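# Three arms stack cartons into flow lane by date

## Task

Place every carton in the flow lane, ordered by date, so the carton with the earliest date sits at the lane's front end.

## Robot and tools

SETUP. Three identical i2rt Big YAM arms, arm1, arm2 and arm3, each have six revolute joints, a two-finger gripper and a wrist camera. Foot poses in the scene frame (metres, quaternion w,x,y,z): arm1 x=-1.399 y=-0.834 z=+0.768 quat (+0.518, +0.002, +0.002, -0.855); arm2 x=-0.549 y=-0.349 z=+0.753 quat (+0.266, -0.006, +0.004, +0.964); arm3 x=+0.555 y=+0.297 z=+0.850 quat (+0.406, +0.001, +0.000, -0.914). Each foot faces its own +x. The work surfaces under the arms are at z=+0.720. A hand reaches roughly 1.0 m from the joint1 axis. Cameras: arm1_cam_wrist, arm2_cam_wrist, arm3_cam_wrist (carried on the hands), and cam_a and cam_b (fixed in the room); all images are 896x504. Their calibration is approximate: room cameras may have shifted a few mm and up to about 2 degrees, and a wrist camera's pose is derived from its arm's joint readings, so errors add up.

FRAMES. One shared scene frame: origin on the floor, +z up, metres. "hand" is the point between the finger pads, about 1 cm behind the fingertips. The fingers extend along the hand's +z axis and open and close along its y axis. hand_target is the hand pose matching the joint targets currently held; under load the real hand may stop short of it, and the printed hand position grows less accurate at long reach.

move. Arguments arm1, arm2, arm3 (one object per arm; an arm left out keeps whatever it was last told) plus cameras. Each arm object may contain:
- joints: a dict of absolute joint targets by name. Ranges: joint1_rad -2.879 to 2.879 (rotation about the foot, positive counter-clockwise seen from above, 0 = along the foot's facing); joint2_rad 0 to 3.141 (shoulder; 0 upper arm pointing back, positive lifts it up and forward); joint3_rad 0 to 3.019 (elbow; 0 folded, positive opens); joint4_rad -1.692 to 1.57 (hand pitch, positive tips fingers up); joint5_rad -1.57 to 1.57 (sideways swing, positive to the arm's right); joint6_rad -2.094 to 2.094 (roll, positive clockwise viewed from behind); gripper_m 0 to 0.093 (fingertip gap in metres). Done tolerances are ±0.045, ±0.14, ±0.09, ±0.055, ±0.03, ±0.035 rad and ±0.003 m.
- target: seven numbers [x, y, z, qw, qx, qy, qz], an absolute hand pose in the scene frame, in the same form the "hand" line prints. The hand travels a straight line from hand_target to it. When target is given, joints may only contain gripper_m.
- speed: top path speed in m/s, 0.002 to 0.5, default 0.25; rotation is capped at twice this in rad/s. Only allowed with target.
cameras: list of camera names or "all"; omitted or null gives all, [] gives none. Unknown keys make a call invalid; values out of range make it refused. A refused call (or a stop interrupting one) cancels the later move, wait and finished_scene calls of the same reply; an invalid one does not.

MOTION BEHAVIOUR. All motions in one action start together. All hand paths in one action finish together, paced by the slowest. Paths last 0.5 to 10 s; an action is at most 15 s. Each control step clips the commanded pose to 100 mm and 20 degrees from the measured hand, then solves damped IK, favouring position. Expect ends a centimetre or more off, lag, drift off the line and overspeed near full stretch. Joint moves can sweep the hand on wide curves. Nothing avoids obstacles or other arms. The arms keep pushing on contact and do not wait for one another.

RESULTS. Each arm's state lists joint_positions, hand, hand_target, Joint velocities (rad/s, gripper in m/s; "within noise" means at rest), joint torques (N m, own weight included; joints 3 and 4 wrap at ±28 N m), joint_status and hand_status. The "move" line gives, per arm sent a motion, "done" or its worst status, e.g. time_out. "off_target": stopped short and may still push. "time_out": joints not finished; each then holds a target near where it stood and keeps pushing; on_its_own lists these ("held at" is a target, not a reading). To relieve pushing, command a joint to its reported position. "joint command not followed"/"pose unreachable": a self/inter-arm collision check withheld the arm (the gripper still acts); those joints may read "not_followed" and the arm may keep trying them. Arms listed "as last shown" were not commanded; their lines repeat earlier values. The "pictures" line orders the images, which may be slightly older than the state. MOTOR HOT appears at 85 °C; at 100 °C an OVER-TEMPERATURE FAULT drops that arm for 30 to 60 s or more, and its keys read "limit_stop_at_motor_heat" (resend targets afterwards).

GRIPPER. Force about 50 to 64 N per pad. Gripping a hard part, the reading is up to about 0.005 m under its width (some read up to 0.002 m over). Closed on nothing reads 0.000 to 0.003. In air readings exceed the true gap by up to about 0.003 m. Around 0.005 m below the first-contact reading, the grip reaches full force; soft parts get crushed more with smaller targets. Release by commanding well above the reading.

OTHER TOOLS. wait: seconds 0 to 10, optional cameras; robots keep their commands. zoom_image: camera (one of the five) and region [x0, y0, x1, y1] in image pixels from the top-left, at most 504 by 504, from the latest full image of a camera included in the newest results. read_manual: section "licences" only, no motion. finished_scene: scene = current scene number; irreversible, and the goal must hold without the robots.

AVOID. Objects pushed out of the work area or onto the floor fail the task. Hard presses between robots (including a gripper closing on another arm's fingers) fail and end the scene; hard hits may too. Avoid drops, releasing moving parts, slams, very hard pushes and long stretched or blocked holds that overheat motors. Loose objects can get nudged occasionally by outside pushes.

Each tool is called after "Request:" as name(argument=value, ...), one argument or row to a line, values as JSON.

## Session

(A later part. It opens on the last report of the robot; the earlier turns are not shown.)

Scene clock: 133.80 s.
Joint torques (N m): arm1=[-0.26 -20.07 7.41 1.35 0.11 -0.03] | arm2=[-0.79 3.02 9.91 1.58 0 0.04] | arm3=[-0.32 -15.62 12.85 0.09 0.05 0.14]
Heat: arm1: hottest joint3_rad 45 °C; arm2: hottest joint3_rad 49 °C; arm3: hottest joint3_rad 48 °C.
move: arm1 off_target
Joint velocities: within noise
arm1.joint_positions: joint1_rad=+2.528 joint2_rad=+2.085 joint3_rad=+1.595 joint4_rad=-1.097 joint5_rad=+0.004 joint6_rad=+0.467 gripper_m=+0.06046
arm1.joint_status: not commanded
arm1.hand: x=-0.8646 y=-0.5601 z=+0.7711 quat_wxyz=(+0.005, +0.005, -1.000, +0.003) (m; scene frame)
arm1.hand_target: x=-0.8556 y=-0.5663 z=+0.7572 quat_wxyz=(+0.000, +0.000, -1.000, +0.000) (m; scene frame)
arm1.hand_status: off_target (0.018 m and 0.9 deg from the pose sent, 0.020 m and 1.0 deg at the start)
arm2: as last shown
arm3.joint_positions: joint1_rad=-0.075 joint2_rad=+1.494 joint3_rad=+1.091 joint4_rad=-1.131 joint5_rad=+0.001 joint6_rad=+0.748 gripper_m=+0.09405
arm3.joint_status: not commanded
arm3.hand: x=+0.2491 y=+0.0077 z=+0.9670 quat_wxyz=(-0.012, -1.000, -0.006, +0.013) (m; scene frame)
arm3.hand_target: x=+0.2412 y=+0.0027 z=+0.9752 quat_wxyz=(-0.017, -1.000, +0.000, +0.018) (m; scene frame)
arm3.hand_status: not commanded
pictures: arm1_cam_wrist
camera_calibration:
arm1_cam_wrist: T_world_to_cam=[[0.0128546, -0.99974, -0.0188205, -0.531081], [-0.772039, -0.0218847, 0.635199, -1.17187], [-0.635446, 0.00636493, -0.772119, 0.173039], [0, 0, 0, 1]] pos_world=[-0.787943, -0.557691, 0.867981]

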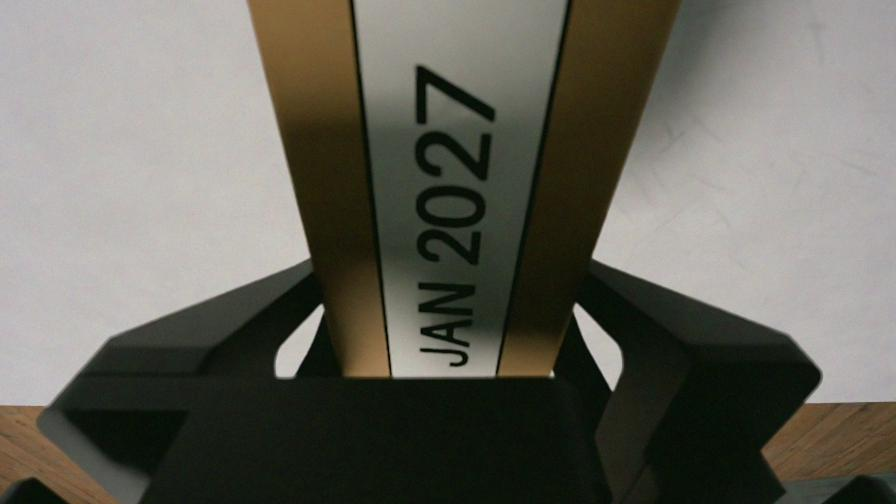

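Request:
move(
  arm1={"joints": {"gripper_m": 0.093}},
  cameras=[],
)

Request:
move(
  arm1={"target": [-0.86, -0.566, 0.95, 0, 0, 1, 0], "speed": 0.3},
  cameras=["arm1_cam_wrist"],
)

Scene clock: 137.67 s.
Joint torques (N m): arm1=[-0.26 -21.66 7.51 0.51 0.12 -0.03] | arm2=[-0.79 3.02 9.91 1.57 0 0.05] | arm3=[-0.26 -15.62 12.86 0.09 0.06 0.14]
Heat: arm1: hottest joint3_rad 44 °C; arm2: hottest joint3_rad 49 °C; arm3: hottest joint3_rad 48 °C.
move: arm1 done
Joint velocities: within noise
arm1.joint_positions: joint1_rad=+2.528 joint2_rad=+2.103 joint3_rad=+1.591 joint4_rad=-1.073 joint5_rad=+0.004 joint6_rad=+0.467 gripper_m=+0.09290
arm1.joint_status: all done
arm1.hand: x=-0.8629 y=-0.5592 z=+0.7594 quat_wxyz=(+0.004, +0.005, -1.000, +0.002) (m; scene frame)
arm1.hand_target: x=-0.8556 y=-0.5662 z=+0.7573 quat_wxyz=(+0.000, +0.000, -1.000, +0.000) (m; scene frame)
arm1.hand_status: not commanded
arm2, arm3: as last shown
arm2.hand_target: x=-0.7439 y=-0.4714 z=+1.3091 quat_wxyz=(+0.292, +0.860, -0.004, -0.418) (m; scene frame)
pictures: none
No camera images: "cameras" was empty.

Scene clock: 139.37 s.
Joint torques (N m): arm1=[0.09 -20.95 12.57 -0.27 0.11 0.02] | arm2=[-0.73 3.02 9.89 1.54 0 0.04] | arm3=[-0.09 -15.79 12.9 0.13 0.07 0.14]
Heat: arm1: hottest joint3_rad 45 °C; arm2: hottest joint3_rad 49 °C; arm3: hottest joint3_rad 48 °C.
move: arm1 off_target
Joint velocities: within noise
arm1.joint_positions: joint1_rad=+2.528 joint2_rad=+1.934 joint3_rad=+1.800 joint4_rad=-1.477 joint5_rad=+0.004 joint6_rad=+0.467 gripper_m=+0.09292
arm1.joint_status: not commanded
arm1.hand: x=-0.8752 y=-0.5663 z=+0.9342 quat_wxyz=(+0.015, +0.005, -1.000, +0.008) (m; scene frame)
arm1.hand_target: x=-0.8609 y=-0.5664 z=+0.9501 quat_wxyz=(+0.000, +0.000, -1.000, +0.000) (m; scene frame)
arm1.hand_status: off_target (0.022 m and 2.1 deg from the pose sent, 0.191 m and 0.8 deg at the start; pose on its path clipped on 8 of 51 steps)
arm2, arm3: as last shown
pictures: arm1_cam_wrist
camera_calibration:
arm1_cam_wrist: T_world_to_cam=[[0.0126764, -0.999881, -0.00877686, -0.543589], [-0.759199, -0.0153367, 0.650677, -1.28323], [-0.650735, -0.00158487, -0.759304, 0.262464], [0, 0, 0, 1]] pos_world=[-0.796539, -0.562789, 1.02948]

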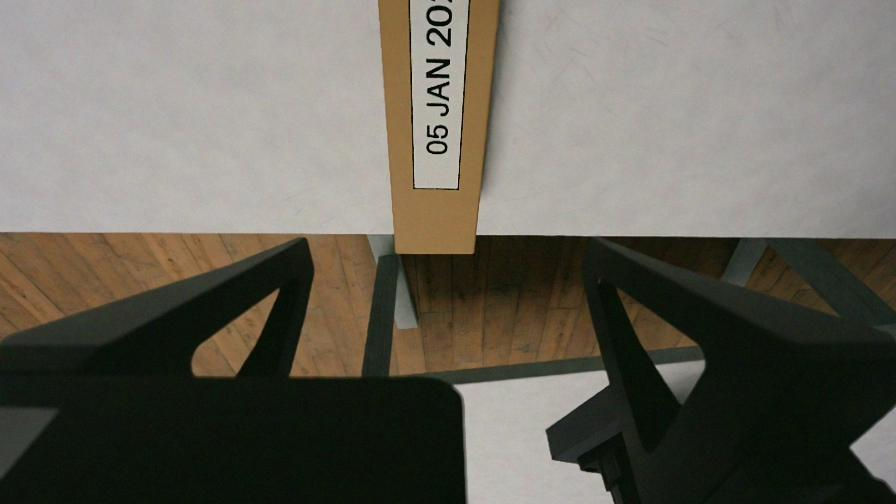

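Request:
move(
  arm1={"joints": {"joint1_rad": 1.5, "joint2_rad": 1.8, "joint3_rad": 1.6, "joint4_rad": -1.4, "joint6_rad": -0.4}},
  cameras=[],
)

Request:
move(
  arm1={"joints": {"joint1_rad": -0.265, "joint2_rad": 1.684, "joint3_rad": 1.442, "joint4_rad": -1.33, "joint5_rad": 0, "joint6_rad": -1.304}},
  arm2={"joints": {"joint1_rad": 1.107, "joint2_rad": 1.391, "joint3_rad": 1.147, "joint4_rad": -1.327, "joint5_rad": 0, "joint6_rad": 0.569}},
  cameras=["arm1_cam_wrist", "arm2_cam_wrist"],
)

Scene clock: 156.67 s.
Joint torques (N m): arm1=[0.38 -20.19 8.53 0.17 -0.05 -0.04] | arm2=[-0.73 3.02 9.89 1.55 -0.01 0.05] | arm3=[-0.21 -15.68 12.88 0.09 0.07 0.14]
Heat: arm1: hottest joint3_rad 48 °C; arm2: hottest joint3_rad 49 °C; arm3: hottest joint3_rad 48 °C.
move: arm1 done
Joint velocities: within noise
arm1.joint_positions: joint1_rad=+1.504 joint2_rad=+1.812 joint3_rad=+1.598 joint4_rad=-1.404 joint5_rad=+0.006 joint6_rad=-0.391 gripper_m=+0.09293
arm1.joint_status: all done
arm1.hand: x=-0.9390 y=-1.1175 z=+0.9227 quat_wxyz=(+0.021, -0.078, -0.997, -0.011) (m; scene frame)
arm1.hand_target: x=-0.9388 y=-1.1198 z=+0.9294 quat_wxyz=(+0.013, -0.076, -0.997, -0.008) (m; scene frame)
arm1.hand_status: not commanded
arm2, arm3: as last shown
pictures: none
No camera images: "cameras" was empty.

Scene clock: 158.67 s.
Joint torques (N m): arm1=[-0.44 -18.32 8.39 0.08 -0.09 -0.06] | arm2=[-0.73 -8.53 9.06 -0.03 0.02 -0.12] | arm3=[-0.26 -15.56 12.93 0.05 0.06 0.13]
Heat: arm1: hottest joint3_rad 47 °C; arm2: hottest joint3_rad 49 °C; arm3: hottest joint3_rad 48 °C.
move: arm1 done; arm2 done
Joint velocities: within noise
arm1.joint_positions: joint1_rad=-0.260 joint2_rad=+1.700 joint3_rad=+1.441 joint4_rad=-1.330 joint5_rad=+0.001 joint6_rad=-1.295 gripper_m=+0.09294
arm1.joint_status: all done
arm1.hand: x=-1.7385 y=-1.2051 z=+0.9184 quat_wxyz=(-0.001, -0.487, -0.874, -0.012) (m; scene frame)
arm1.hand_target: x=-1.7405 y=-1.2035 z=+0.9265 quat_wxyz=(+0.000, -0.485, -0.874, -0.004) (m; scene frame)
arm1.hand_status: not commanded
arm2.joint_positions: joint1_rad=+1.118 joint2_rad=+1.380 joint3_rad=+1.156 joint4_rad=-1.318 joint5_rad=+0.000 joint6_rad=+0.580 gripper_m=+0.09399
arm2.joint_status: all done
arm2.hand: x=-0.8824 y=-0.5631 z=+0.9373 quat_wxyz=(+0.014, +1.000, -0.001, -0.008) (m; scene frame)
arm2.hand_target: x=-0.8806 y=-0.5572 z=+0.9295 quat_wxyz=(+0.006, +1.000, -0.001, +0.005) (m; scene frame)
arm2.hand_status: not commanded
arm3: as last shown
pictures: arm1_cam_wrist, arm2_cam_wrist
camera_calibration:
arm1_cam_wrist: T_world_to_cam=[[-0.847301, -0.529003, -0.047293, -2.06379], [-0.434898, 0.639938, 0.633517, -0.568985], [-0.304867, 0.557347, -0.772282, 0.97445], [0, 0, 0, 1]] pos_world=[-1.69903, -1.27074, 1.01541]
arm2_cam_wrist: T_world_to_cam=[[-0.00264556, 0.999889, -0.0146452, 0.572478], [0.833192, 0.0103026, 0.552889, 0.230774], [0.552978, -0.0107396, -0.833126, 1.38569], [0, 0, 0, 1]] pos_world=[-0.957019, -0.559911, 1.03524]

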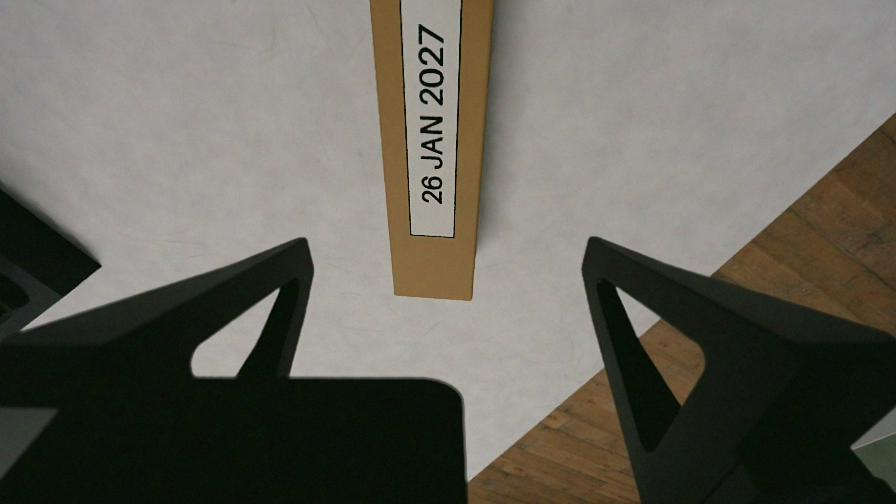

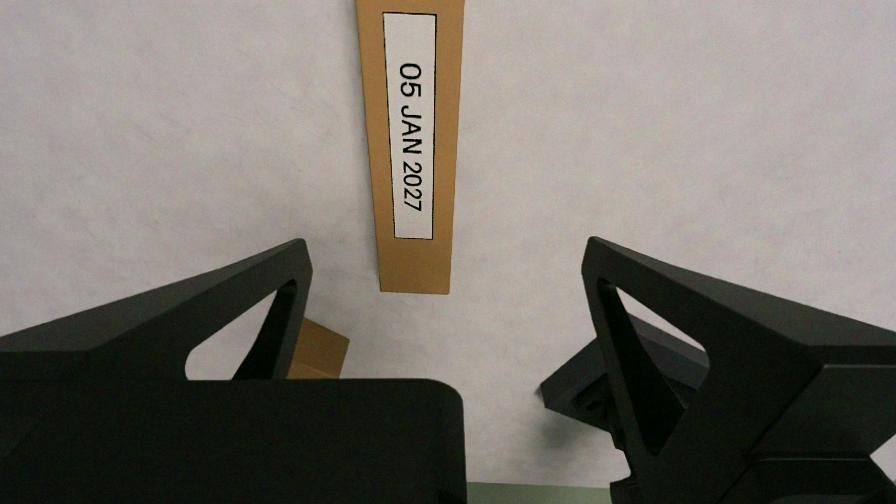

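Request:
move(
  arm1={"target": [-1.7475, -1.172, 0.82, 0, 0.4955, 0.8686, 0], "speed": 0.15},
  arm2={"target": [-0.876, -0.587, 0.8, 0, 0.99988, -0.0157, 0], "speed": 0.25},
  cameras=["arm1_cam_wrist", "arm2_cam_wrist"],
)

Scene clock: 178.17 s.
Joint torques (N m): arm1=[-0.62 -16.73 7.73 0.47 -0.12 -0.08] | arm2=[0.67 -9.76 7.43 0.81 0.11 0.1] | arm3=[-0.21 -15.5 12.88 0.09 0.06 0.14]
Heat: arm1: hottest joint3_rad 46 °C; arm2: hottest joint3_rad 49 °C; arm3: hottest joint3_rad 48 °C.
move: arm1 done; arm2 off_target
Joint velocities: within noise
arm1.joint_positions: joint1_rad=-0.305 joint2_rad=+1.742 joint3_rad=+1.214 joint4_rad=-1.053 joint5_rad=+0.000 joint6_rad=-1.326 gripper_m=+0.09294
arm1.joint_status: not commanded
arm1.hand: x=-1.7389 y=-1.1735 z=+0.8188 quat_wxyz=(-0.001, -0.493, -0.870, -0.008) (m; scene frame)
arm1.hand_target: x=-1.7474 y=-1.1719 z=+0.8201 quat_wxyz=(+0.000, -0.496, -0.869, +0.000) (m; scene frame)
arm1.hand_status: done (0.009 m and 1.0 deg from the pose sent, 0.104 m and 1.8 deg at the start)
arm2.joint_positions: joint1_rad=+1.167 joint2_rad=+1.557 joint3_rad=+0.981 joint4_rad=-0.979 joint5_rad=+0.013 joint6_rad=+0.657 gripper_m=+0.09399
arm2.joint_status: not commanded
arm2.hand: x=-0.8817 y=-0.5864 z=+0.8093 quat_wxyz=(+0.005, +1.000, -0.015, -0.006) (m; scene frame)
arm2.hand_target: x=-0.8760 y=-0.5869 z=+0.8003 quat_wxyz=(+0.000, +1.000, -0.016, +0.000) (m; scene frame)
arm2.hand_status: off_target (0.011 m and 0.9 deg from the pose sent, 0.139 m and 2.5 deg at the start)
arm3: as last shown
pictures: arm1_cam_wrist, arm2_cam_wrist
camera_calibration:
arm1_cam_wrist: T_world_to_cam=[[-0.854895, -0.517261, -0.0399365, -2.05758], [-0.422953, 0.650309, 0.631038, -0.491247], [-0.30044, 0.556363, -0.774724, 0.888285], [0, 0, 0, 1]] pos_world=[-1.69991, -1.23905, 0.915999]
arm2_cam_wrist: T_world_to_cam=[[0.0249004, 0.999687, 0.00222125, 0.604433], [0.830832, -0.0219301, 0.556092, 0.277644], [0.555967, -0.0120014, -0.831118, 1.27863], [0, 0, 0, 1]] pos_world=[-0.956602, -0.58281, 0.906955]

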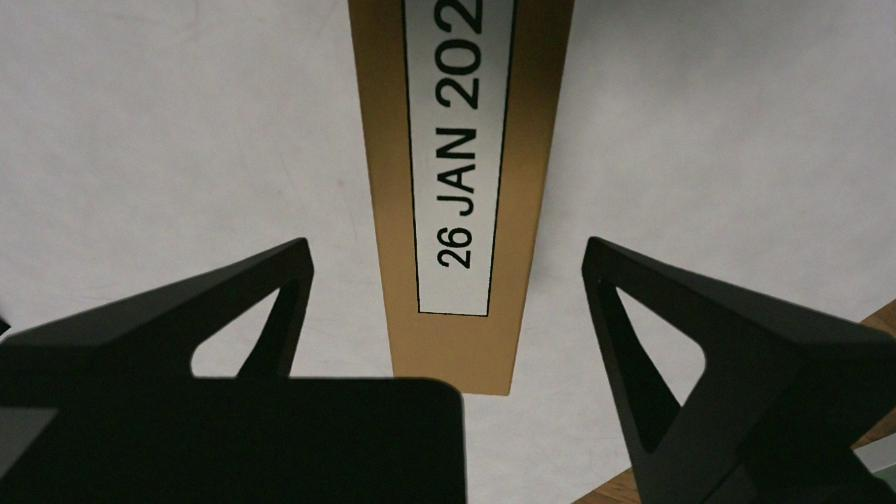

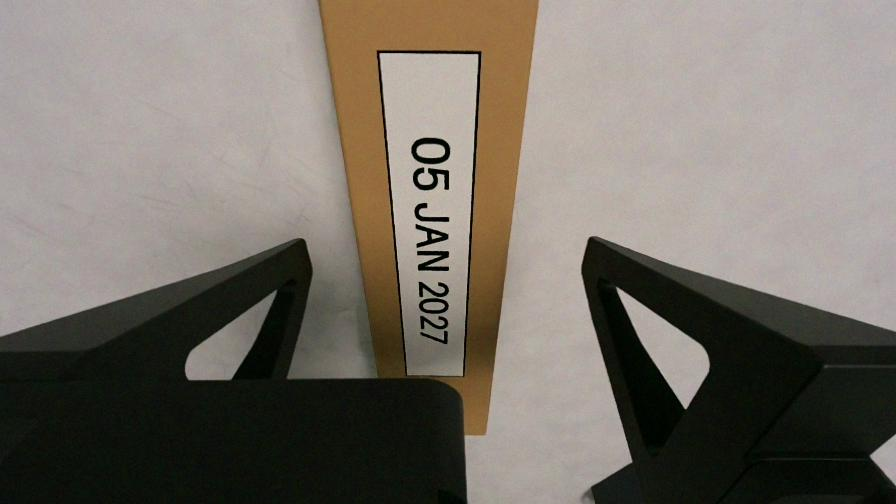

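Request:
move(
  arm1={"target": [-1.7495, -1.173, 0.76, 0, 0.4955, 0.8686, 0], "speed": 0.1},
  arm2={"target": [-0.872, -0.595, 0.75, 0, 0.99988, -0.0157, 0], "speed": 0.1},
  cameras=["arm1_cam_wrist", "arm2_cam_wrist"],
)

Request:
move(
  arm1={"joints": {"gripper_m": 0.054}},
  arm2={"joints": {"gripper_m": 0.054}},
  cameras=[],
)

Scene clock: 185.60 s.
Joint torques (N m): arm1=[-0.67 -16.62 6.79 0.5 -0.11 -0.06] | arm2=[0.67 -10.11 6.5 0.79 0.1 0.1] | arm3=[-0.15 -15.62 12.85 0.13 0.06 0.14]
Heat: arm1: hottest joint3_rad 45 °C; arm2: hottest joint3_rad 49 °C; arm3: hottest joint3_rad 48 °C.
move: arm1 done; arm2 off_target
Joint velocities: within noise
arm1.joint_positions: joint1_rad=-0.305 joint2_rad=+1.834 joint3_rad=+1.165 joint4_rad=-0.908 joint5_rad=+0.000 joint6_rad=-1.328 gripper_m=+0.09294
arm1.joint_status: not commanded
arm1.hand: x=-1.7411 y=-1.1756 z=+0.7606 quat_wxyz=(-0.001, -0.492, -0.871, -0.006) (m; scene frame)
arm1.hand_target: x=-1.7494 y=-1.1730 z=+0.7602 quat_wxyz=(+0.000, -0.495, -0.869, +0.000) (m; scene frame)
arm1.hand_status: done (0.009 m and 0.8 deg from the pose sent, 0.060 m and 1.0 deg at the start)
arm2.joint_positions: joint1_rad=+1.186 joint2_rad=+1.647 joint3_rad=+0.936 joint4_rad=-0.839 joint5_rad=+0.014 joint6_rad=+0.677 gripper_m=+0.09399
arm2.joint_status: not commanded
arm2.hand: x=-0.8799 y=-0.5956 z=+0.7607 quat_wxyz=(+0.007, +1.000, -0.015, -0.008) (m; scene frame)
arm2.hand_target: x=-0.8719 y=-0.5948 z=+0.7504 quat_wxyz=(+0.000, +1.000, -0.016, +0.000) (m; scene frame)
arm2.hand_status: off_target (0.013 m and 1.2 deg from the pose sent, 0.061 m and 0.9 deg at the start)
arm3: as last shown
pictures: arm1_cam_wrist, arm2_cam_wrist
camera_calibration:
arm1_cam_wrist: T_world_to_cam=[[-0.854214, -0.518674, -0.0359839, -2.06644], [-0.422275, 0.651744, 0.630011, -0.450399], [-0.303318, 0.55336, -0.775752, 0.835957], [0, 0, 0, 1]] pos_world=[-1.70181, -1.24085, 0.857893]
arm2_cam_wrist: T_world_to_cam=[[0.0256804, 0.99967, -0.00074567, 0.616667], [0.832981, -0.0209859, 0.552903, 0.307833], [0.552705, -0.0148199, -0.833245, 1.2342], [0, 0, 0, 1]] pos_world=[-0.954405, -0.591713, 0.858652]

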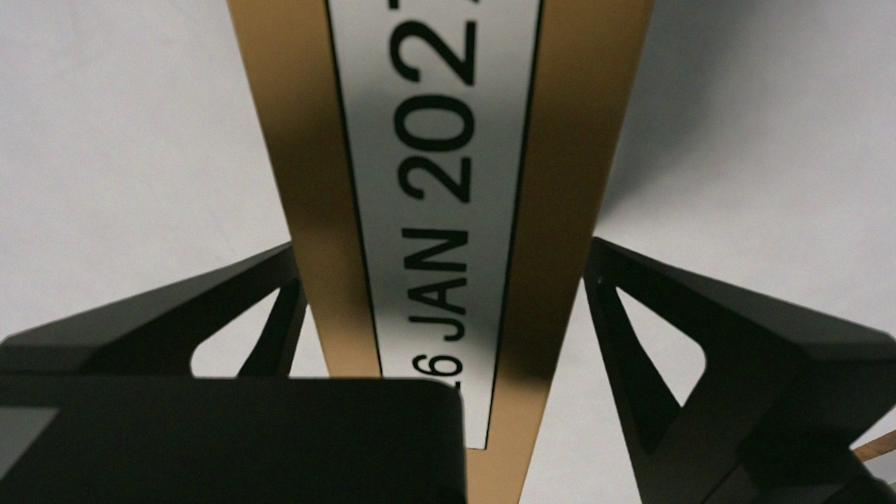

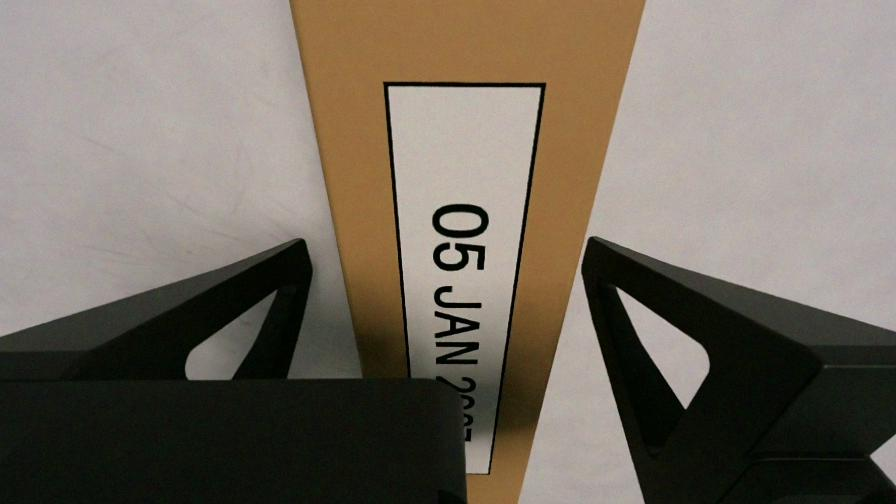

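Scene clock: 186.23 s.
Joint torques (N m): arm1=[-0.73 -16.73 6.8 0.46 -0.08 -0.04] | arm2=[0.73 -10.17 6.58 0.79 -0.13 0.08] | arm3=[-0.32 -15.79 12.89 0.02 0.06 0.13]
Heat: arm1: hottest joint3_rad 45 °C; arm2: hottest joint3_rad 49 °C; arm3: hottest joint3_rad 48 °C.
move: arm1 off_target; arm2 off_target
Joint velocities: within noise
arm1.joint_positions: joint1_rad=-0.305 joint2_rad=+1.834 joint3_rad=+1.165 joint4_rad=-0.908 joint5_rad=-0.001 joint6_rad=-1.330 gripper_m=+0.06049
arm1.joint_status: gripper_m off_target (ended at +0.06052, target +0.05400)
arm1.hand: x=-1.7412 y=-1.1757 z=+0.7606 quat_wxyz=(-0.001, -0.491, -0.871, -0.006) (m; scene frame)
arm1.hand_target: x=-1.7494 y=-1.1730 z=+0.7602 quat_wxyz=(+0.000, -0.495, -0.869, +0.000) (m; scene frame)
arm1.hand_status: not commanded
arm2.joint_positions: joint1_rad=+1.186 joint2_rad=+1.647 joint3_rad=+0.935 joint4_rad=-0.839 joint5_rad=+0.019 joint6_rad=+0.679 gripper_m=+0.06070
arm2.joint_status: gripper_m off_target (ended at +0.06073, target +0.05400)
arm2.hand: x=-0.8801 y=-0.5946 z=+0.7604 quat_wxyz=(+0.004, +1.000, -0.016, -0.009) (m; scene frame)
arm2.hand_target: x=-0.8719 y=-0.5948 z=+0.7503 quat_wxyz=(+0.000, +1.000, -0.016, +0.000) (m; scene frame)
arm2.hand_status: not commanded
arm3: as last shown
pictures: none
No camera images: "cameras" was empty.

Request:
move(
  arm1={"target": [-1.745, -1.168, 0.95, 0, 0.4955, 0.8686, 0], "speed": 0.25},
  arm2={"target": [-0.872, -0.595, 0.95, 0, 0.99988, -0.0157, 0], "speed": 0.25},
  arm3={"joints": {"joint1_rad": -0.08, "joint2_rad": 1.241, "joint3_rad": 1.07, "joint4_rad": -1.4, "joint5_rad": 0, "joint6_rad": 0.756}},
  cameras=["arm2_cam_wrist"],
)

Request:
move(
  arm2={"joints": {"joint1_rad": -1.4826, "joint2_rad": 1.361, "joint3_rad": 1.223, "joint4_rad": -1.433, "joint5_rad": 0, "joint6_rad": 1.12}},
  arm1={"joints": {"joint1_rad": 2.536, "joint2_rad": 1.84, "joint3_rad": 1.8, "joint4_rad": -1.5, "joint5_rad": 0, "joint6_rad": 0.485}},
  cameras=["arm2_cam_wrist", "cam_a"],
)

Scene clock: 202.37 s.
Joint torques (N m): arm1=[-0.79 -16.91 13.55 -0.44 -0.11 -0.06] | arm2=[0.79 -9.82 15.6 -0.32 -0.05 0.1] | arm3=[-0.26 -10.17 11.15 0.01 0.07 0.14]
Heat: arm1: hottest joint3_rad 44 °C; arm2: hottest joint3_rad 48 °C; arm3: hottest joint3_rad 48 °C.
move: arm1 off_target; arm2 off_target; arm3 done
Joint velocities: within noise
arm1.joint_positions: joint1_rad=-0.305 joint2_rad=+1.620 joint3_rad=+1.334 joint4_rad=-1.353 joint5_rad=+0.001 joint6_rad=-1.330 gripper_m=+0.06049
arm1.joint_status: not commanded
arm1.hand: x=-1.7234 y=-1.1579 z=+0.9174 quat_wxyz=(-0.008, -0.491, -0.870, -0.036) (m; scene frame)
arm1.hand_target: x=-1.7435 y=-1.1664 z=+0.9502 quat_wxyz=(+0.001, -0.496, -0.869, +0.000) (m; scene frame)
arm1.hand_status: off_target (0.040 m and 4.2 deg from the pose sent, 0.190 m and 0.9 deg at the start; pose on its path clipped on 3 of 52 steps)
arm2.joint_positions: joint1_rad=+1.193 joint2_rad=+1.412 joint3_rad=+1.142 joint4_rad=-1.369 joint5_rad=+0.016 joint6_rad=+0.685 gripper_m=+0.06070
arm2.joint_status: not commanded
arm2.hand: x=-0.8544 y=-0.5759 z=+0.9209 quat_wxyz=(-0.022, +0.999, -0.015, +0.026) (m; scene frame)
arm2.hand_target: x=-0.8702 y=-0.5936 z=+0.9501 quat_wxyz=(+0.001, +1.000, -0.016, +0.000) (m; scene frame)
arm2.hand_status: off_target (0.039 m and 3.9 deg from the pose sent, 0.190 m and 1.1 deg at the start)
arm3.joint_positions: joint1_rad=-0.075 joint2_rad=+1.225 joint3_rad=+1.068 joint4_rad=-1.390 joint5_rad=+0.001 joint6_rad=+0.748 gripper_m=+0.09405
arm3.joint_status: all done
arm3.hand: x=+0.3071 y=+0.0630 z=+1.0538 quat_wxyz=(-0.008, -1.000, -0.006, +0.008) (m; scene frame)
arm3.hand_target: x=+0.3067 y=+0.0646 z=+1.0495 quat_wxyz=(+0.000, -1.000, +0.000, -0.001) (m; scene frame)
arm3.hand_status: not commanded
pictures: arm2_cam_wrist
camera_calibration:
arm2_cam_wrist: T_world_to_cam=[[0.0235531, 0.998095, 0.0570185, 0.540405], [0.792963, -0.0533844, 0.606926, 0.0957688], [0.608814, 0.0309185, -0.79271, 1.39087], [0, 0, 0, 1]] pos_world=[-0.935449, -0.577267, 1.01362]

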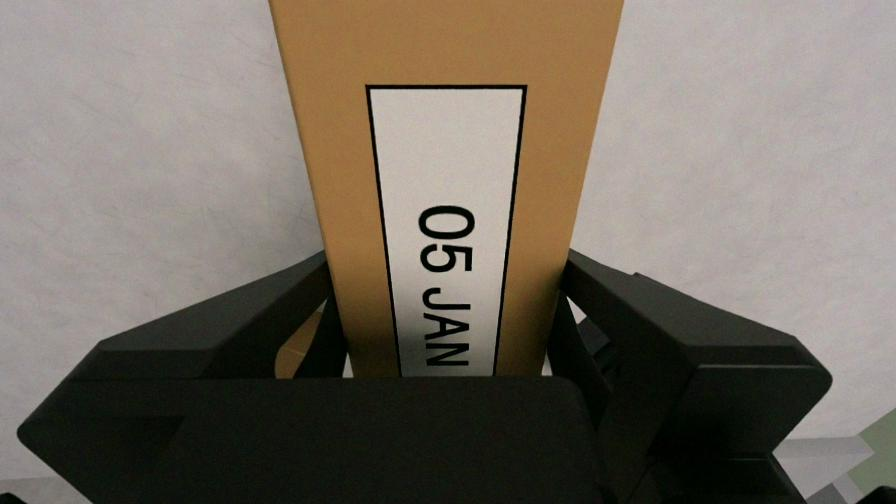

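Scene clock: 204.97 s.
Joint torques (N m): arm1=[0.5 -25.11 11.64 -0.31 0.17 0.17] | arm2=[-0.38 -10.93 14.06 -0.39 -0.05 0.09] | arm3=[-0.21 -9.93 11.19 0.01 0.06 0.13]
Heat: arm1: hottest joint3_rad 44 °C; arm2: hottest joint3_rad 49 °C; arm3: hottest joint3_rad 48 °C.
move: arm1 done; arm2 done
Joint velocities: within noise
arm1.joint_positions: joint1_rad=+2.544 joint2_rad=+1.895 joint3_rad=+1.759 joint4_rad=-1.490 joint5_rad=-0.002 joint6_rad=+0.476 gripper_m=+0.06049
arm1.joint_status: all done
arm1.hand: x=-0.8947 y=-0.5652 z=+0.9409 quat_wxyz=(+0.023, +0.008, -1.000, +0.009) (m; scene frame)
arm1.hand_target: x=-0.8879 y=-0.5669 z=+0.9867 quat_wxyz=(-0.015, +0.000, -1.000, -0.010) (m; scene frame)
arm1.hand_status: not commanded
arm2.joint_positions: joint1_rad=-1.479 joint2_rad=+1.380 joint3_rad=+1.166 joint4_rad=-1.422 joint5_rad=+0.003 joint6_rad=+1.111 gripper_m=+0.06072
arm2.joint_status: all done
arm2.hand: x=-0.3876 y=-0.0103 z=+0.9395 quat_wxyz=(+0.008, +0.006, -0.999, +0.035) (m; scene frame)
arm2.hand_target: x=-0.3811 y=+0.0021 z=+0.9674 quat_wxyz=(-0.005, +0.000, -1.000, +0.006) (m; scene frame)
arm2.hand_status: not commanded
arm3: as last shown
pictures: arm2_cam_wrist, cam_a
camera_calibration:
arm2_cam_wrist: T_world_to_cam=[[0.0172308, -0.996351, 0.0835947, -0.0841312], [-0.815655, 0.0343484, 0.577518, -0.850292], [-0.578282, -0.0781355, -0.812086, 0.660916], [0, 0, 0, 1]] pos_world=[-0.3099, -0.00297711, 1.03481]

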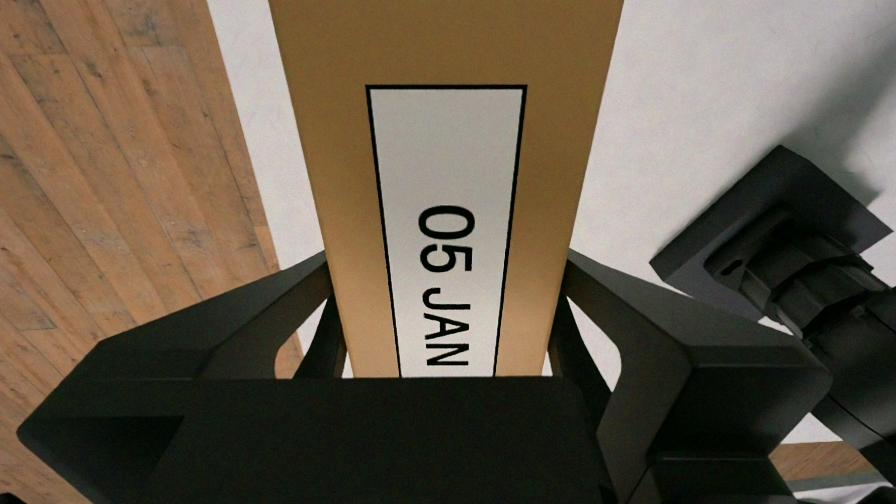

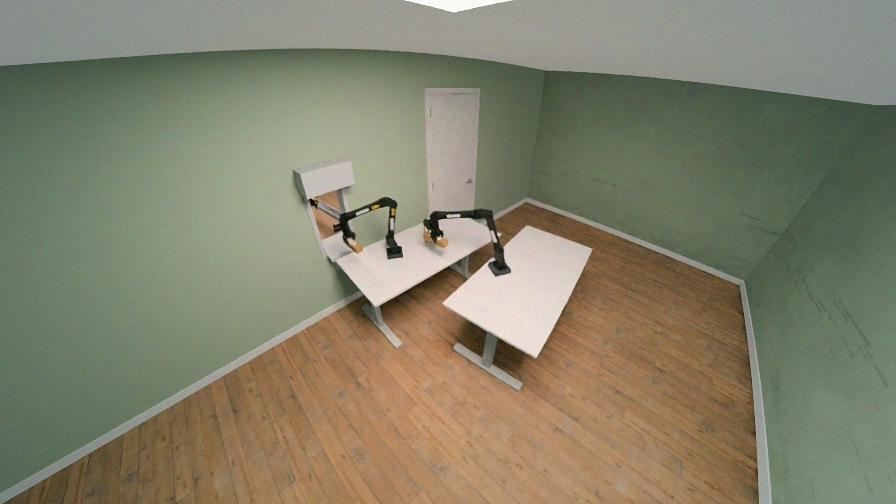

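Request:
move(
  arm1={"target": [-0.848, -0.566, 0.79, 0, 0, 1, 0], "speed": 0.2},
  arm2={"target": [-0.03, 0, 0.91, 0, 0, -1, 0], "speed": 0.25},
  cameras=["arm2_cam_wrist"],
)

Request:
move(
  arm1={"target": [-0.848, -0.566, 0.765, 0, 0, 1, 0], "speed": 0.08},
  arm2={"target": [0.014, 0.006, 0.825, 0, 0, -1, 0], "speed": 0.2},
  cameras=["arm1_cam_wrist", "arm2_cam_wrist"],
)

Scene clock: 211.30 s.
Joint torques (N m): arm1=[-0.44 -22.83 8.65 0.42 0.12 -0.05] | arm2=[-0.09 -19.55 16.17 -0.34 -0.09 -0.12] | arm3=[-0.09 -9.99 11.12 0.06 0.06 0.13]
Heat: arm1: hottest joint3_rad 44 °C; arm2: hottest joint3_rad 50 °C; arm3: hottest joint3_rad 48 °C.
move: arm1 off_target; arm2 off_target
Joint velocities: within noise
arm1.joint_positions: joint1_rad=+2.524 joint2_rad=+2.093 joint3_rad=+1.634 joint4_rad=-1.150 joint5_rad=+0.004 joint6_rad=+0.463 gripper_m=+0.06046
arm1.joint_status: not commanded
arm1.hand: x=-0.8613 y=-0.5608 z=+0.7804 quat_wxyz=(+0.015, +0.005, -1.000, +0.008) (m; scene frame)
arm1.hand_target: x=-0.8482 y=-0.5663 z=+0.7901 quat_wxyz=(+0.000, +0.000, -1.000, +0.000) (m; scene frame)
arm1.hand_status: off_target (0.017 m and 2.0 deg from the pose sent, 0.158 m and 3.0 deg at the start)
arm2.joint_positions: joint1_rad=-2.019 joint2_rad=+2.007 joint3_rad=+1.810 joint4_rad=-1.446 joint5_rad=-0.012 joint6_rad=+0.597 gripper_m=+0.06072
arm2.joint_status: not commanded
arm2.hand: x=-0.0498 y=-0.0158 z=+0.8790 quat_wxyz=(+0.028, -0.007, -0.999, +0.021) (m; scene frame)
arm2.hand_target: x=-0.0323 y=-0.0015 z=+0.9104 quat_wxyz=(-0.001, +0.000, -1.000, +0.000) (m; scene frame)
arm2.hand_status: off_target (0.040 m and 4.1 deg from the pose sent, 0.359 m and 4.2 deg at the start)
arm3: as last shown
pictures: arm2_cam_wrist
camera_calibration:
arm2_cam_wrist: T_world_to_cam=[[-0.00818072, -0.998442, 0.0551925, -0.0666699], [-0.790975, 0.0402298, 0.610524, -0.567439], [-0.611793, -0.0386614, -0.790072, 0.786261], [0, 0, 0, 1]] pos_world=[0.0316535, -0.0133401, 0.971318]

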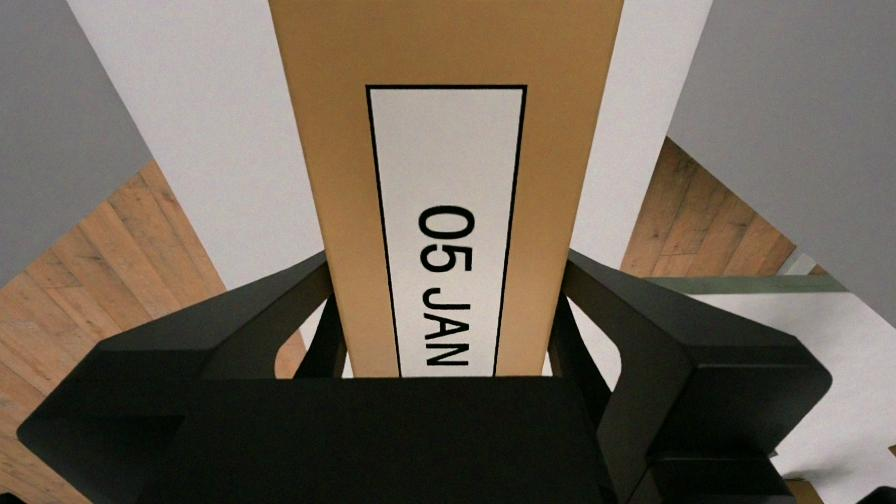

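Scene clock: 212.60 s.
Joint torques (N m): arm1=[-0.38 -21.01 7.79 0.51 0.06 -0.05] | arm2=[-0.97 -20.95 15.42 0.18 -0.08 -0.12] | arm3=[-0.44 -9.88 11.19 0.05 0.06 0.15]
Heat: arm1: hottest joint3_rad 44 °C; arm2: hottest joint3_rad 50 °C; arm3: hottest joint3_rad 48 °C.
move: arm1 off_target; arm2 off_target
Joint velocities: within noise
arm1.joint_positions: joint1_rad=+2.524 joint2_rad=+2.099 joint3_rad=+1.623 joint4_rad=-1.098 joint5_rad=+0.005 joint6_rad=+0.463 gripper_m=+0.06044
arm1.joint_status: not commanded
arm1.hand: x=-0.8546 y=-0.5575 z=+0.7730 quat_wxyz=(-0.001, +0.005, -1.000, +0.000) (m; scene frame)
arm1.hand_target: x=-0.8484 y=-0.5660 z=+0.7650 quat_wxyz=(+0.000, +0.000, -1.000, +0.000) (m; scene frame)
arm1.hand_status: off_target (0.013 m and 0.5 deg from the pose sent, 0.021 m and 2.0 deg at the start)
arm2.joint_positions: joint1_rad=-2.034 joint2_rad=+2.171 joint3_rad=+1.857 joint4_rad=-1.342 joint5_rad=-0.011 joint6_rad=+0.570 gripper_m=+0.06072
arm2.joint_status: not commanded
arm2.hand: x=-0.0155 y=-0.0060 z=+0.7955 quat_wxyz=(+0.034, -0.001, -0.999, +0.024) (m; scene frame)
arm2.hand_target: x=+0.0117 y=+0.0043 z=+0.8262 quat_wxyz=(-0.001, +0.000, -1.000, +0.000) (m; scene frame)
arm2.hand_status: off_target (0.043 m and 4.8 deg from the pose sent, 0.086 m and 4.1 deg at the start)
arm3: as last shown
pictures: arm1_cam_wrist, arm2_cam_wrist
camera_calibration:
arm1_cam_wrist: T_world_to_cam=[[0.01349, -0.99961, -0.0244646, -0.523559], [-0.780125, -0.0258266, 0.62509, -1.16656], [-0.625478, 0.010653, -0.780169, 0.198012], [0, 0, 0, 1]] pos_world=[-0.779146, -0.555592, 0.870877]
arm2_cam_wrist: T_world_to_cam=[[0.00485237, -0.998133, 0.0608773, -0.0563605], [-0.784026, 0.0339906, 0.619797, -0.497013], [-0.620709, -0.0507368, -0.782398, 0.735367], [0, 0, 0, 1]] pos_world=[0.0670509, -0.00205132, 0.886828]

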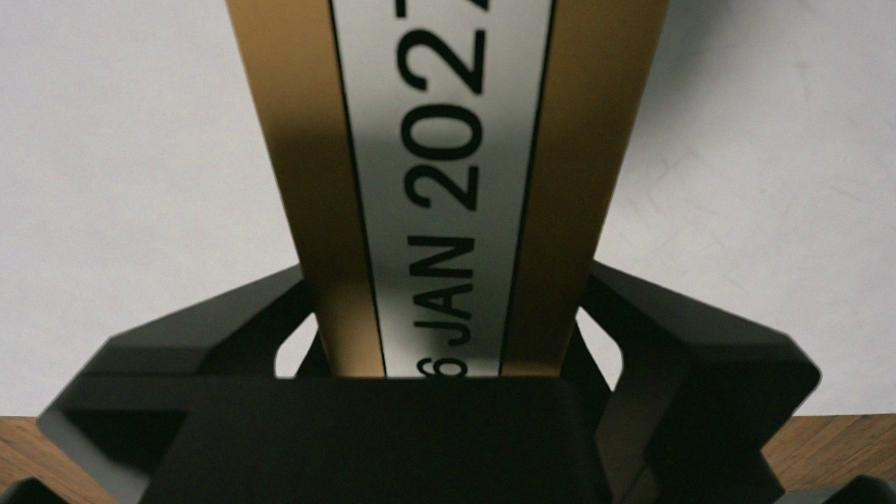

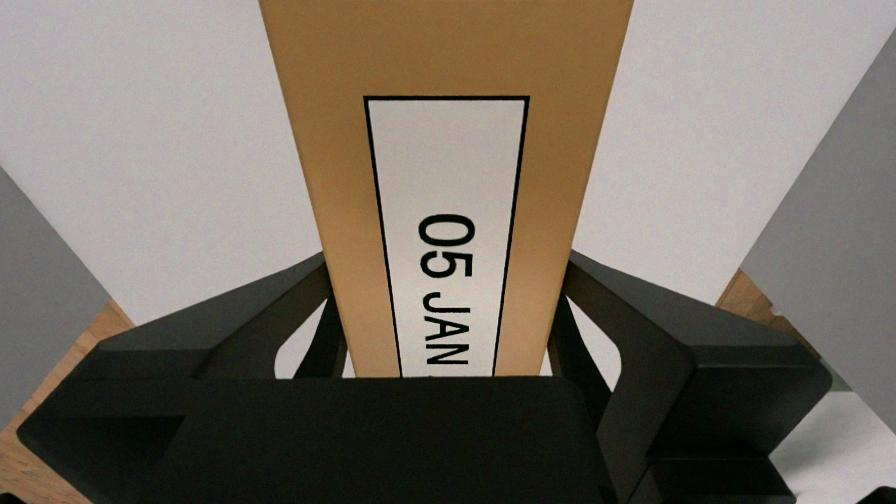

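Request:
move(
  arm1={"target": [-0.848, -0.566, 0.755, 0, 0, 1, 0], "speed": 0.08},
  arm2={"target": [0.014, 0.006, 0.792, 0, 0, -1, 0], "speed": 0.08},
  cameras=["arm1_cam_wrist", "arm2_cam_wrist"],
)

Request:
move(
  arm1={"joints": {"gripper_m": 0.093}},
  arm2={"target": [0.015, 0.006, 0.774, 0, 0, -1, 0], "speed": 0.06},
  cameras=["arm2_cam_wrist"],
)

Scene clock: 217.63 s.
Joint torques (N m): arm1=[-0.38 -20.42 7.58 0.65 0.06 -0.04] | arm2=[-0.85 -20.19 12.82 0.73 -0.09 -0.11] | arm3=[-0.26 -9.93 11.19 0.05 0.07 0.14]
Heat: arm1: hottest joint3_rad 44 °C; arm2: hottest joint3_rad 51 °C; arm3: hottest joint3_rad 47 °C.
move: arm1 off_target; arm2 off_target
Joint velocities: within noise
arm1.joint_positions: joint1_rad=+2.524 joint2_rad=+2.104 joint3_rad=+1.618 joint4_rad=-1.083 joint5_rad=+0.005 joint6_rad=+0.463 gripper_m=+0.06025
arm1.joint_status: not commanded
arm1.hand: x=-0.8540 y=-0.5575 z=+0.7677 quat_wxyz=(-0.003, +0.004, -1.000, -0.001) (m; scene frame)
arm1.hand_target: x=-0.8485 y=-0.5662 z=+0.7551 quat_wxyz=(+0.000, +0.000, -1.000, +0.000) (m; scene frame)
arm1.hand_status: off_target (0.016 m and 0.6 deg from the pose sent, 0.021 m and 0.5 deg at the start)
arm2.joint_positions: joint1_rad=-2.035 joint2_rad=+2.186 joint3_rad=+1.857 joint4_rad=-1.286 joint5_rad=-0.012 joint6_rad=+0.570 gripper_m=+0.06072
arm2.joint_status: not commanded
arm2.hand: x=-0.0047 y=-0.0001 z=+0.7856 quat_wxyz=(+0.017, -0.002, -1.000, +0.013) (m; scene frame)
arm2.hand_target: x=+0.0134 y=+0.0055 z=+0.7925 quat_wxyz=(+0.000, +0.000, -1.000, +0.000) (m; scene frame)
arm2.hand_status: off_target (0.021 m and 2.5 deg from the pose sent, 0.032 m and 4.8 deg at the start)
arm3: as last shown
pictures: arm1_cam_wrist, arm2_cam_wrist
camera_calibration:
arm1_cam_wrist: T_world_to_cam=[[0.0132335, -0.99958, -0.0257655, -0.522845], [-0.782365, -0.0263973, 0.62226, -1.16275], [-0.622679, 0.0119234, -0.782386, 0.199026], [0, 0, 0, 1]] pos_world=[-0.778846, -0.555692, 0.865776]
arm2_cam_wrist: T_world_to_cam=[[0.00263503, -0.999254, 0.0385349, -0.0323343], [-0.804956, 0.0207445, 0.592972, -0.461619], [-0.593329, -0.0325814, -0.804301, 0.751987], [0, 0, 0, 1]] pos_world=[0.0746778, 0.00176667, 0.879797]

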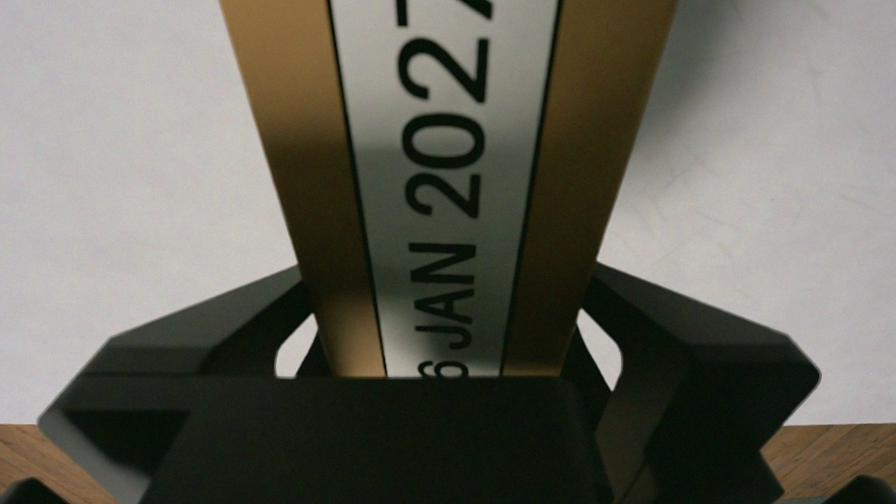

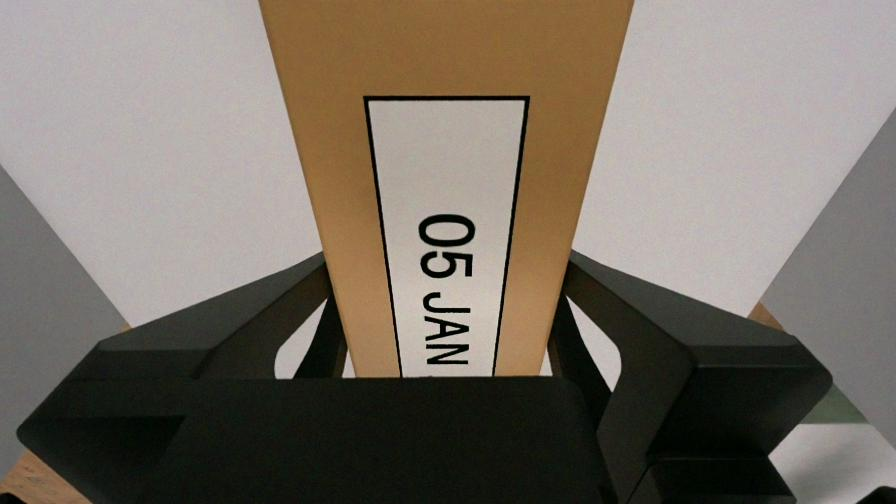

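Scene clock: 218.60 s.
Joint torques (N m): arm1=[-0.26 -22.12 7.46 0.53 0.07 -0.04] | arm2=[-0.73 -18.67 11.66 1.36 0.1 -0.06] | arm3=[-0.03 -10.05 11.21 -0.02 0.06 0.12]
Heat: arm1: hottest joint3_rad 44 °C; arm2: hottest joint3_rad 51 °C; arm3: hottest joint3_rad 47 °C.
move: arm1 done; arm2 off_target
Joint velocities: within noise
arm1.joint_positions: joint1_rad=+2.523 joint2_rad=+2.120 joint3_rad=+1.618 joint4_rad=-1.079 joint5_rad=+0.005 joint6_rad=+0.462 gripper_m=+0.09292
arm1.joint_status: all done
arm1.hand: x=-0.8549 y=-0.5584 z=+0.7585 quat_wxyz=(+0.003, +0.005, -1.000, +0.002) (m; scene frame)
arm1.hand_target: x=-0.8485 y=-0.5662 z=+0.7552 quat_wxyz=(+0.000, +0.000, -1.000, +0.000) (m; scene frame)
arm1.hand_status: not commanded
arm2.joint_positions: joint1_rad=-2.035 joint2_rad=+2.187 joint3_rad=+1.857 joint4_rad=-1.264 joint5_rad=-0.017 joint6_rad=+0.563 gripper_m=+0.06072
arm2.joint_status: not commanded
arm2.hand: x=-0.0006 y=+0.0032 z=+0.7847 quat_wxyz=(+0.010, +0.002, -1.000, +0.005) (m; scene frame)
arm2.hand_target: x=+0.0143 y=+0.0055 z=+0.7742 quat_wxyz=(+0.000, +0.000, -1.000, +0.000) (m; scene frame)
arm2.hand_status: off_target (0.019 m and 1.3 deg from the pose sent, 0.024 m and 2.5 deg at the start)
arm3: as last shown
pictures: arm2_cam_wrist
camera_calibration:
arm2_cam_wrist: T_world_to_cam=[[0.00837728, -0.999694, 0.0232724, -0.0169553], [-0.813635, 0.00671511, 0.581337, -0.448682], [-0.581315, -0.0238053, -0.81333, 0.760886], [0, 0, 0, 1]] pos_world=[0.077393, 0.00417593, 0.880081]

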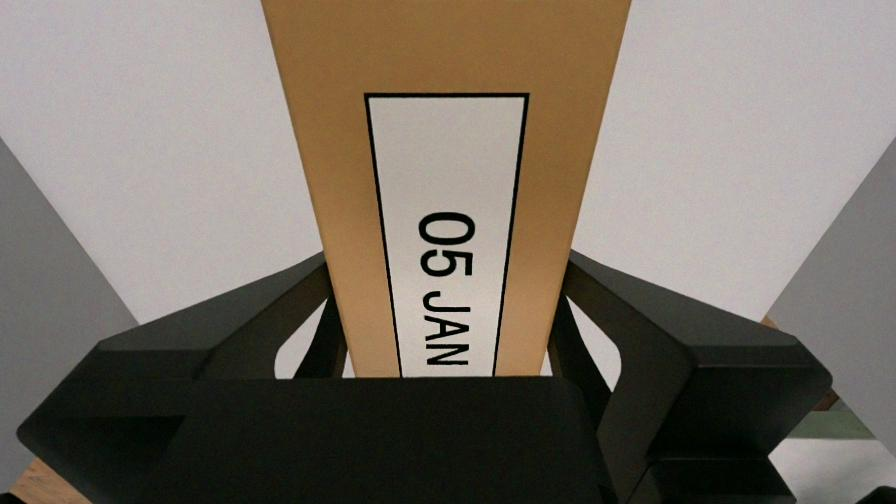

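Request:
move(
  arm1={"target": [-0.86, -0.566, 0.95, 0, 0, 1, 0], "speed": 0.3},
  arm2={"joints": {"gripper_m": 0.093}},
  cameras=[],
)

Request:
move(
  arm1={"joints": {"joint1_rad": 1.016, "joint2_rad": 1.0, "joint3_rad": 1.294, "joint4_rad": -1.304, "joint5_rad": 0, "joint6_rad": 0}},
  arm2={"target": [0.013, 0.006, 0.92, 0, 0, -1, 0], "speed": 0.25},
  cameras=["arm2_cam_wrist"],
)

Request:
move(
  arm2={"target": [-0.38, 0, 0.95, 0, 0, -1, 0], "speed": 0.35},
  arm3={"joints": {"joint1_rad": -0.08, "joint2_rad": 1.5, "joint3_rad": 1.12, "joint4_rad": -1.14, "joint5_rad": 0, "joint6_rad": 0.756}},
  cameras=["arm3_cam_wrist"],
)

Scene clock: 230.27 s.
Joint torques (N m): arm1=[0.44 -20.54 12.52 -0.27 0.07 0.07] | arm2=[-0.79 -19.31 11.63 0.66 0.09 -0.06] | arm3=[-0.32 -10.11 11.19 0.01 0.06 0.12]
Heat: arm1: hottest joint3_rad 43 °C; arm2: hottest joint3_rad 51 °C; arm3: hottest joint3_rad 47 °C.
move: arm1 off_target; arm2 done
Joint velocities: within noise
arm1.joint_positions: joint1_rad=+2.523 joint2_rad=+1.933 joint3_rad=+1.802 joint4_rad=-1.477 joint5_rad=+0.005 joint6_rad=+0.462 gripper_m=+0.09292
arm1.joint_status: not commanded
arm1.hand: x=-0.8735 y=-0.5686 z=+0.9352 quat_wxyz=(+0.014, +0.005, -1.000, +0.008) (m; scene frame)
arm1.hand_target: x=-0.8607 y=-0.5664 z=+0.9501 quat_wxyz=(+0.000, +0.000, -1.000, +0.000) (m; scene frame)
arm1.hand_status: off_target (0.020 m and 1.9 deg from the pose sent, 0.192 m and 0.7 deg at the start; pose on its path clipped on 6 of 51 steps)
arm2.joint_positions: joint1_rad=-2.035 joint2_rad=+2.194 joint3_rad=+1.857 joint4_rad=-1.248 joint5_rad=-0.017 joint6_rad=+0.563 gripper_m=+0.09295
arm2.joint_status: all done
arm2.hand: x=+0.0022 y=+0.0049 z=+0.7803 quat_wxyz=(+0.006, +0.002, -1.000, +0.003) (m; scene frame)
arm2.hand_target: x=+0.0143 y=+0.0055 z=+0.7742 quat_wxyz=(+0.000, +0.000, -1.000, +0.000) (m; scene frame)
arm2.hand_status: not commanded
arm3: as last shown
pictures: none
No camera images: "cameras" was empty.

Scene clock: 232.13 s.
Joint torques (N m): arm1=[-0.44 -5.95 9.81 1.16 -0.02 -0.05] | arm2=[-0.91 -18.26 14.37 -0.18 0.08 -0.08] | arm3=[-0.15 -10.05 11.15 0.05 0.05 0.15]
Heat: arm1: hottest joint3_rad 43 °C; arm2: hottest joint3_rad 52 °C; arm3: hottest joint3_rad 47 °C.
move: arm1 done; arm2 off_target
Joint velocities: within noise
arm1.joint_positions: joint1_rad=+1.032 joint2_rad=+0.999 joint3_rad=+1.289 joint4_rad=-1.310 joint5_rad=+0.002 joint6_rad=+0.009 gripper_m=+0.09294
arm1.joint_status: all done
arm1.hand: x=-1.2072 y=-1.1505 z=+1.1517 quat_wxyz=(-0.237, -0.474, -0.838, +0.130) (m; scene frame)
arm1.hand_target: x=-1.2109 y=-1.1552 z=+1.1547 quat_wxyz=(-0.240, -0.477, -0.835, +0.134) (m; scene frame)
arm1.hand_status: not commanded
arm2.joint_positions: joint1_rad=-2.035 joint2_rad=+2.113 joint3_rad=+2.073 joint4_rad=-1.557 joint5_rad=-0.016 joint6_rad=+0.563 gripper_m=+0.09295
arm2.joint_status: not commanded
arm2.hand: x=-0.0025 y=+0.0042 z=+0.9131 quat_wxyz=(+0.010, +0.002, -1.000, +0.006) (m; scene frame)
arm2.hand_target: x=+0.0123 y=+0.0055 z=+0.9201 quat_wxyz=(-0.001, +0.000, -1.000, +0.000) (m; scene frame)
arm2.hand_status: off_target (0.017 m and 1.4 deg from the pose sent, 0.140 m and 0.8 deg at the start)
arm3: as last shown
pictures: arm2_cam_wrist
camera_calibration:
arm2_cam_wrist: T_world_to_cam=[[0.00836837, -0.999664, 0.0245404, -0.0202056], [-0.812769, 0.0074967, 0.582538, -0.526021], [-0.582526, -0.0248206, -0.812433, 0.863406], [0, 0, 0, 1]] pos_world=[0.0755917, 0.00517491, 1.00838]

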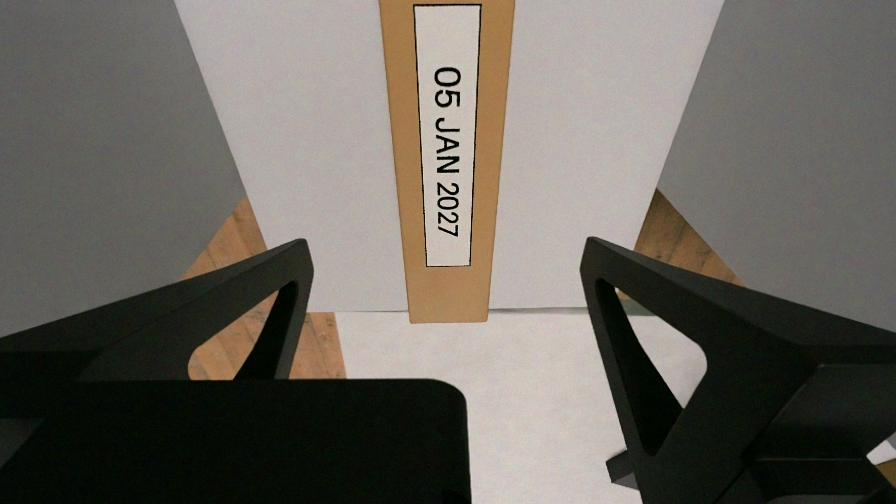

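Scene clock: 234.40 s.
Joint torques (N m): arm1=[-0.5 -6.53 9.85 1.17 -0.02 -0.06] | arm2=[0.21 -9.17 8.32 0.62 0.12 0.1] | arm3=[-0.26 -16.26 13.15 0.73 0.06 0.15]
Heat: arm1: hottest joint3_rad 43 °C; arm2: hottest joint3_rad 52 °C; arm3: hottest joint3_rad 47 °C.
move: arm2 done; arm3 done
Joint velocities: within noise
arm1: as last shown
arm1.joint_positions: joint1_rad=+1.032 joint2_rad=+0.999 joint3_rad=+1.289 joint4_rad=-1.310 joint5_rad=+0.002 joint6_rad=+0.008 gripper_m=+0.09294
arm1.hand_target: x=-1.2109 y=-1.1552 z=+1.1547 quat_wxyz=(-0.240, -0.476, -0.835, +0.134) (m; scene frame)
arm2.joint_positions: joint1_rad=-1.499 joint2_rad=+1.359 joint3_rad=+1.196 joint4_rad=-1.389 joint5_rad=-0.015 joint6_rad=+1.097 gripper_m=+0.09295
arm2.joint_status: not commanded
arm2.hand: x=-0.3768 y=+0.0027 z=+0.9578 quat_wxyz=(-0.002, +0.003, -1.000, -0.006) (m; scene frame)
arm2.hand_target: x=-0.3801 y=+0.0000 z=+0.9501 quat_wxyz=(+0.000, +0.000, -1.000, +0.000) (m; scene frame)
arm2.hand_status: done (0.009 m and 0.8 deg from the pose sent, 0.379 m and 1.4 deg at the start)
arm3.joint_positions: joint1_rad=-0.075 joint2_rad=+1.500 joint3_rad=+1.085 joint4_rad=-1.150 joint5_rad=+0.001 joint6_rad=+0.748 gripper_m=+0.09405
arm3.joint_status: all done
arm3.hand: x=+0.2542 y=+0.0126 z=+0.9627 quat_wxyz=(-0.001, -1.000, -0.006, +0.001) (m; scene frame)
arm3.hand_target: x=+0.2412 y=+0.0027 z=+0.9753 quat_wxyz=(-0.017, -1.000, +0.000, +0.018) (m; scene frame)
arm3.hand_status: not commanded
pictures: arm3_cam_wrist
camera_calibration:
arm3_cam_wrist: T_world_to_cam=[[0.00310753, 0.999981, -0.00540985, -0.00725746], [0.804874, 0.000709294, 0.593445, -0.774133], [0.593438, -0.0061984, -0.804856, 0.747034], [0, 0, 0, 1]] pos_world=[0.179784, 0.0124368, 1.06062]

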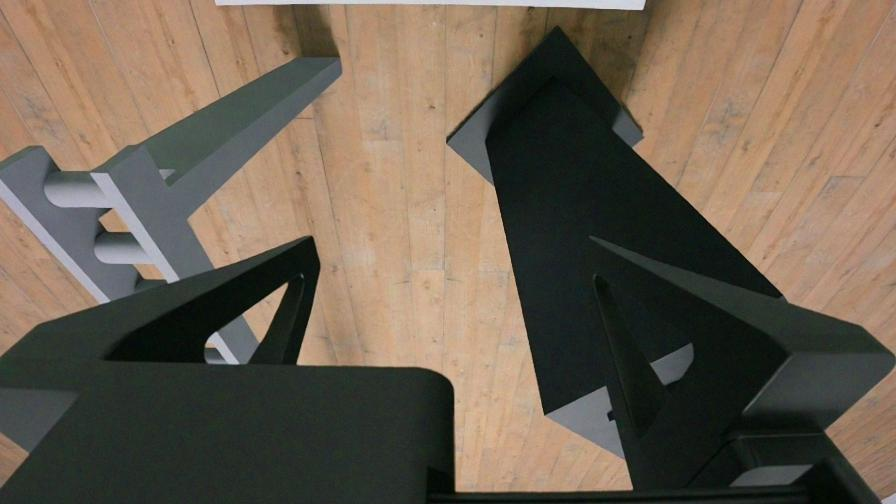

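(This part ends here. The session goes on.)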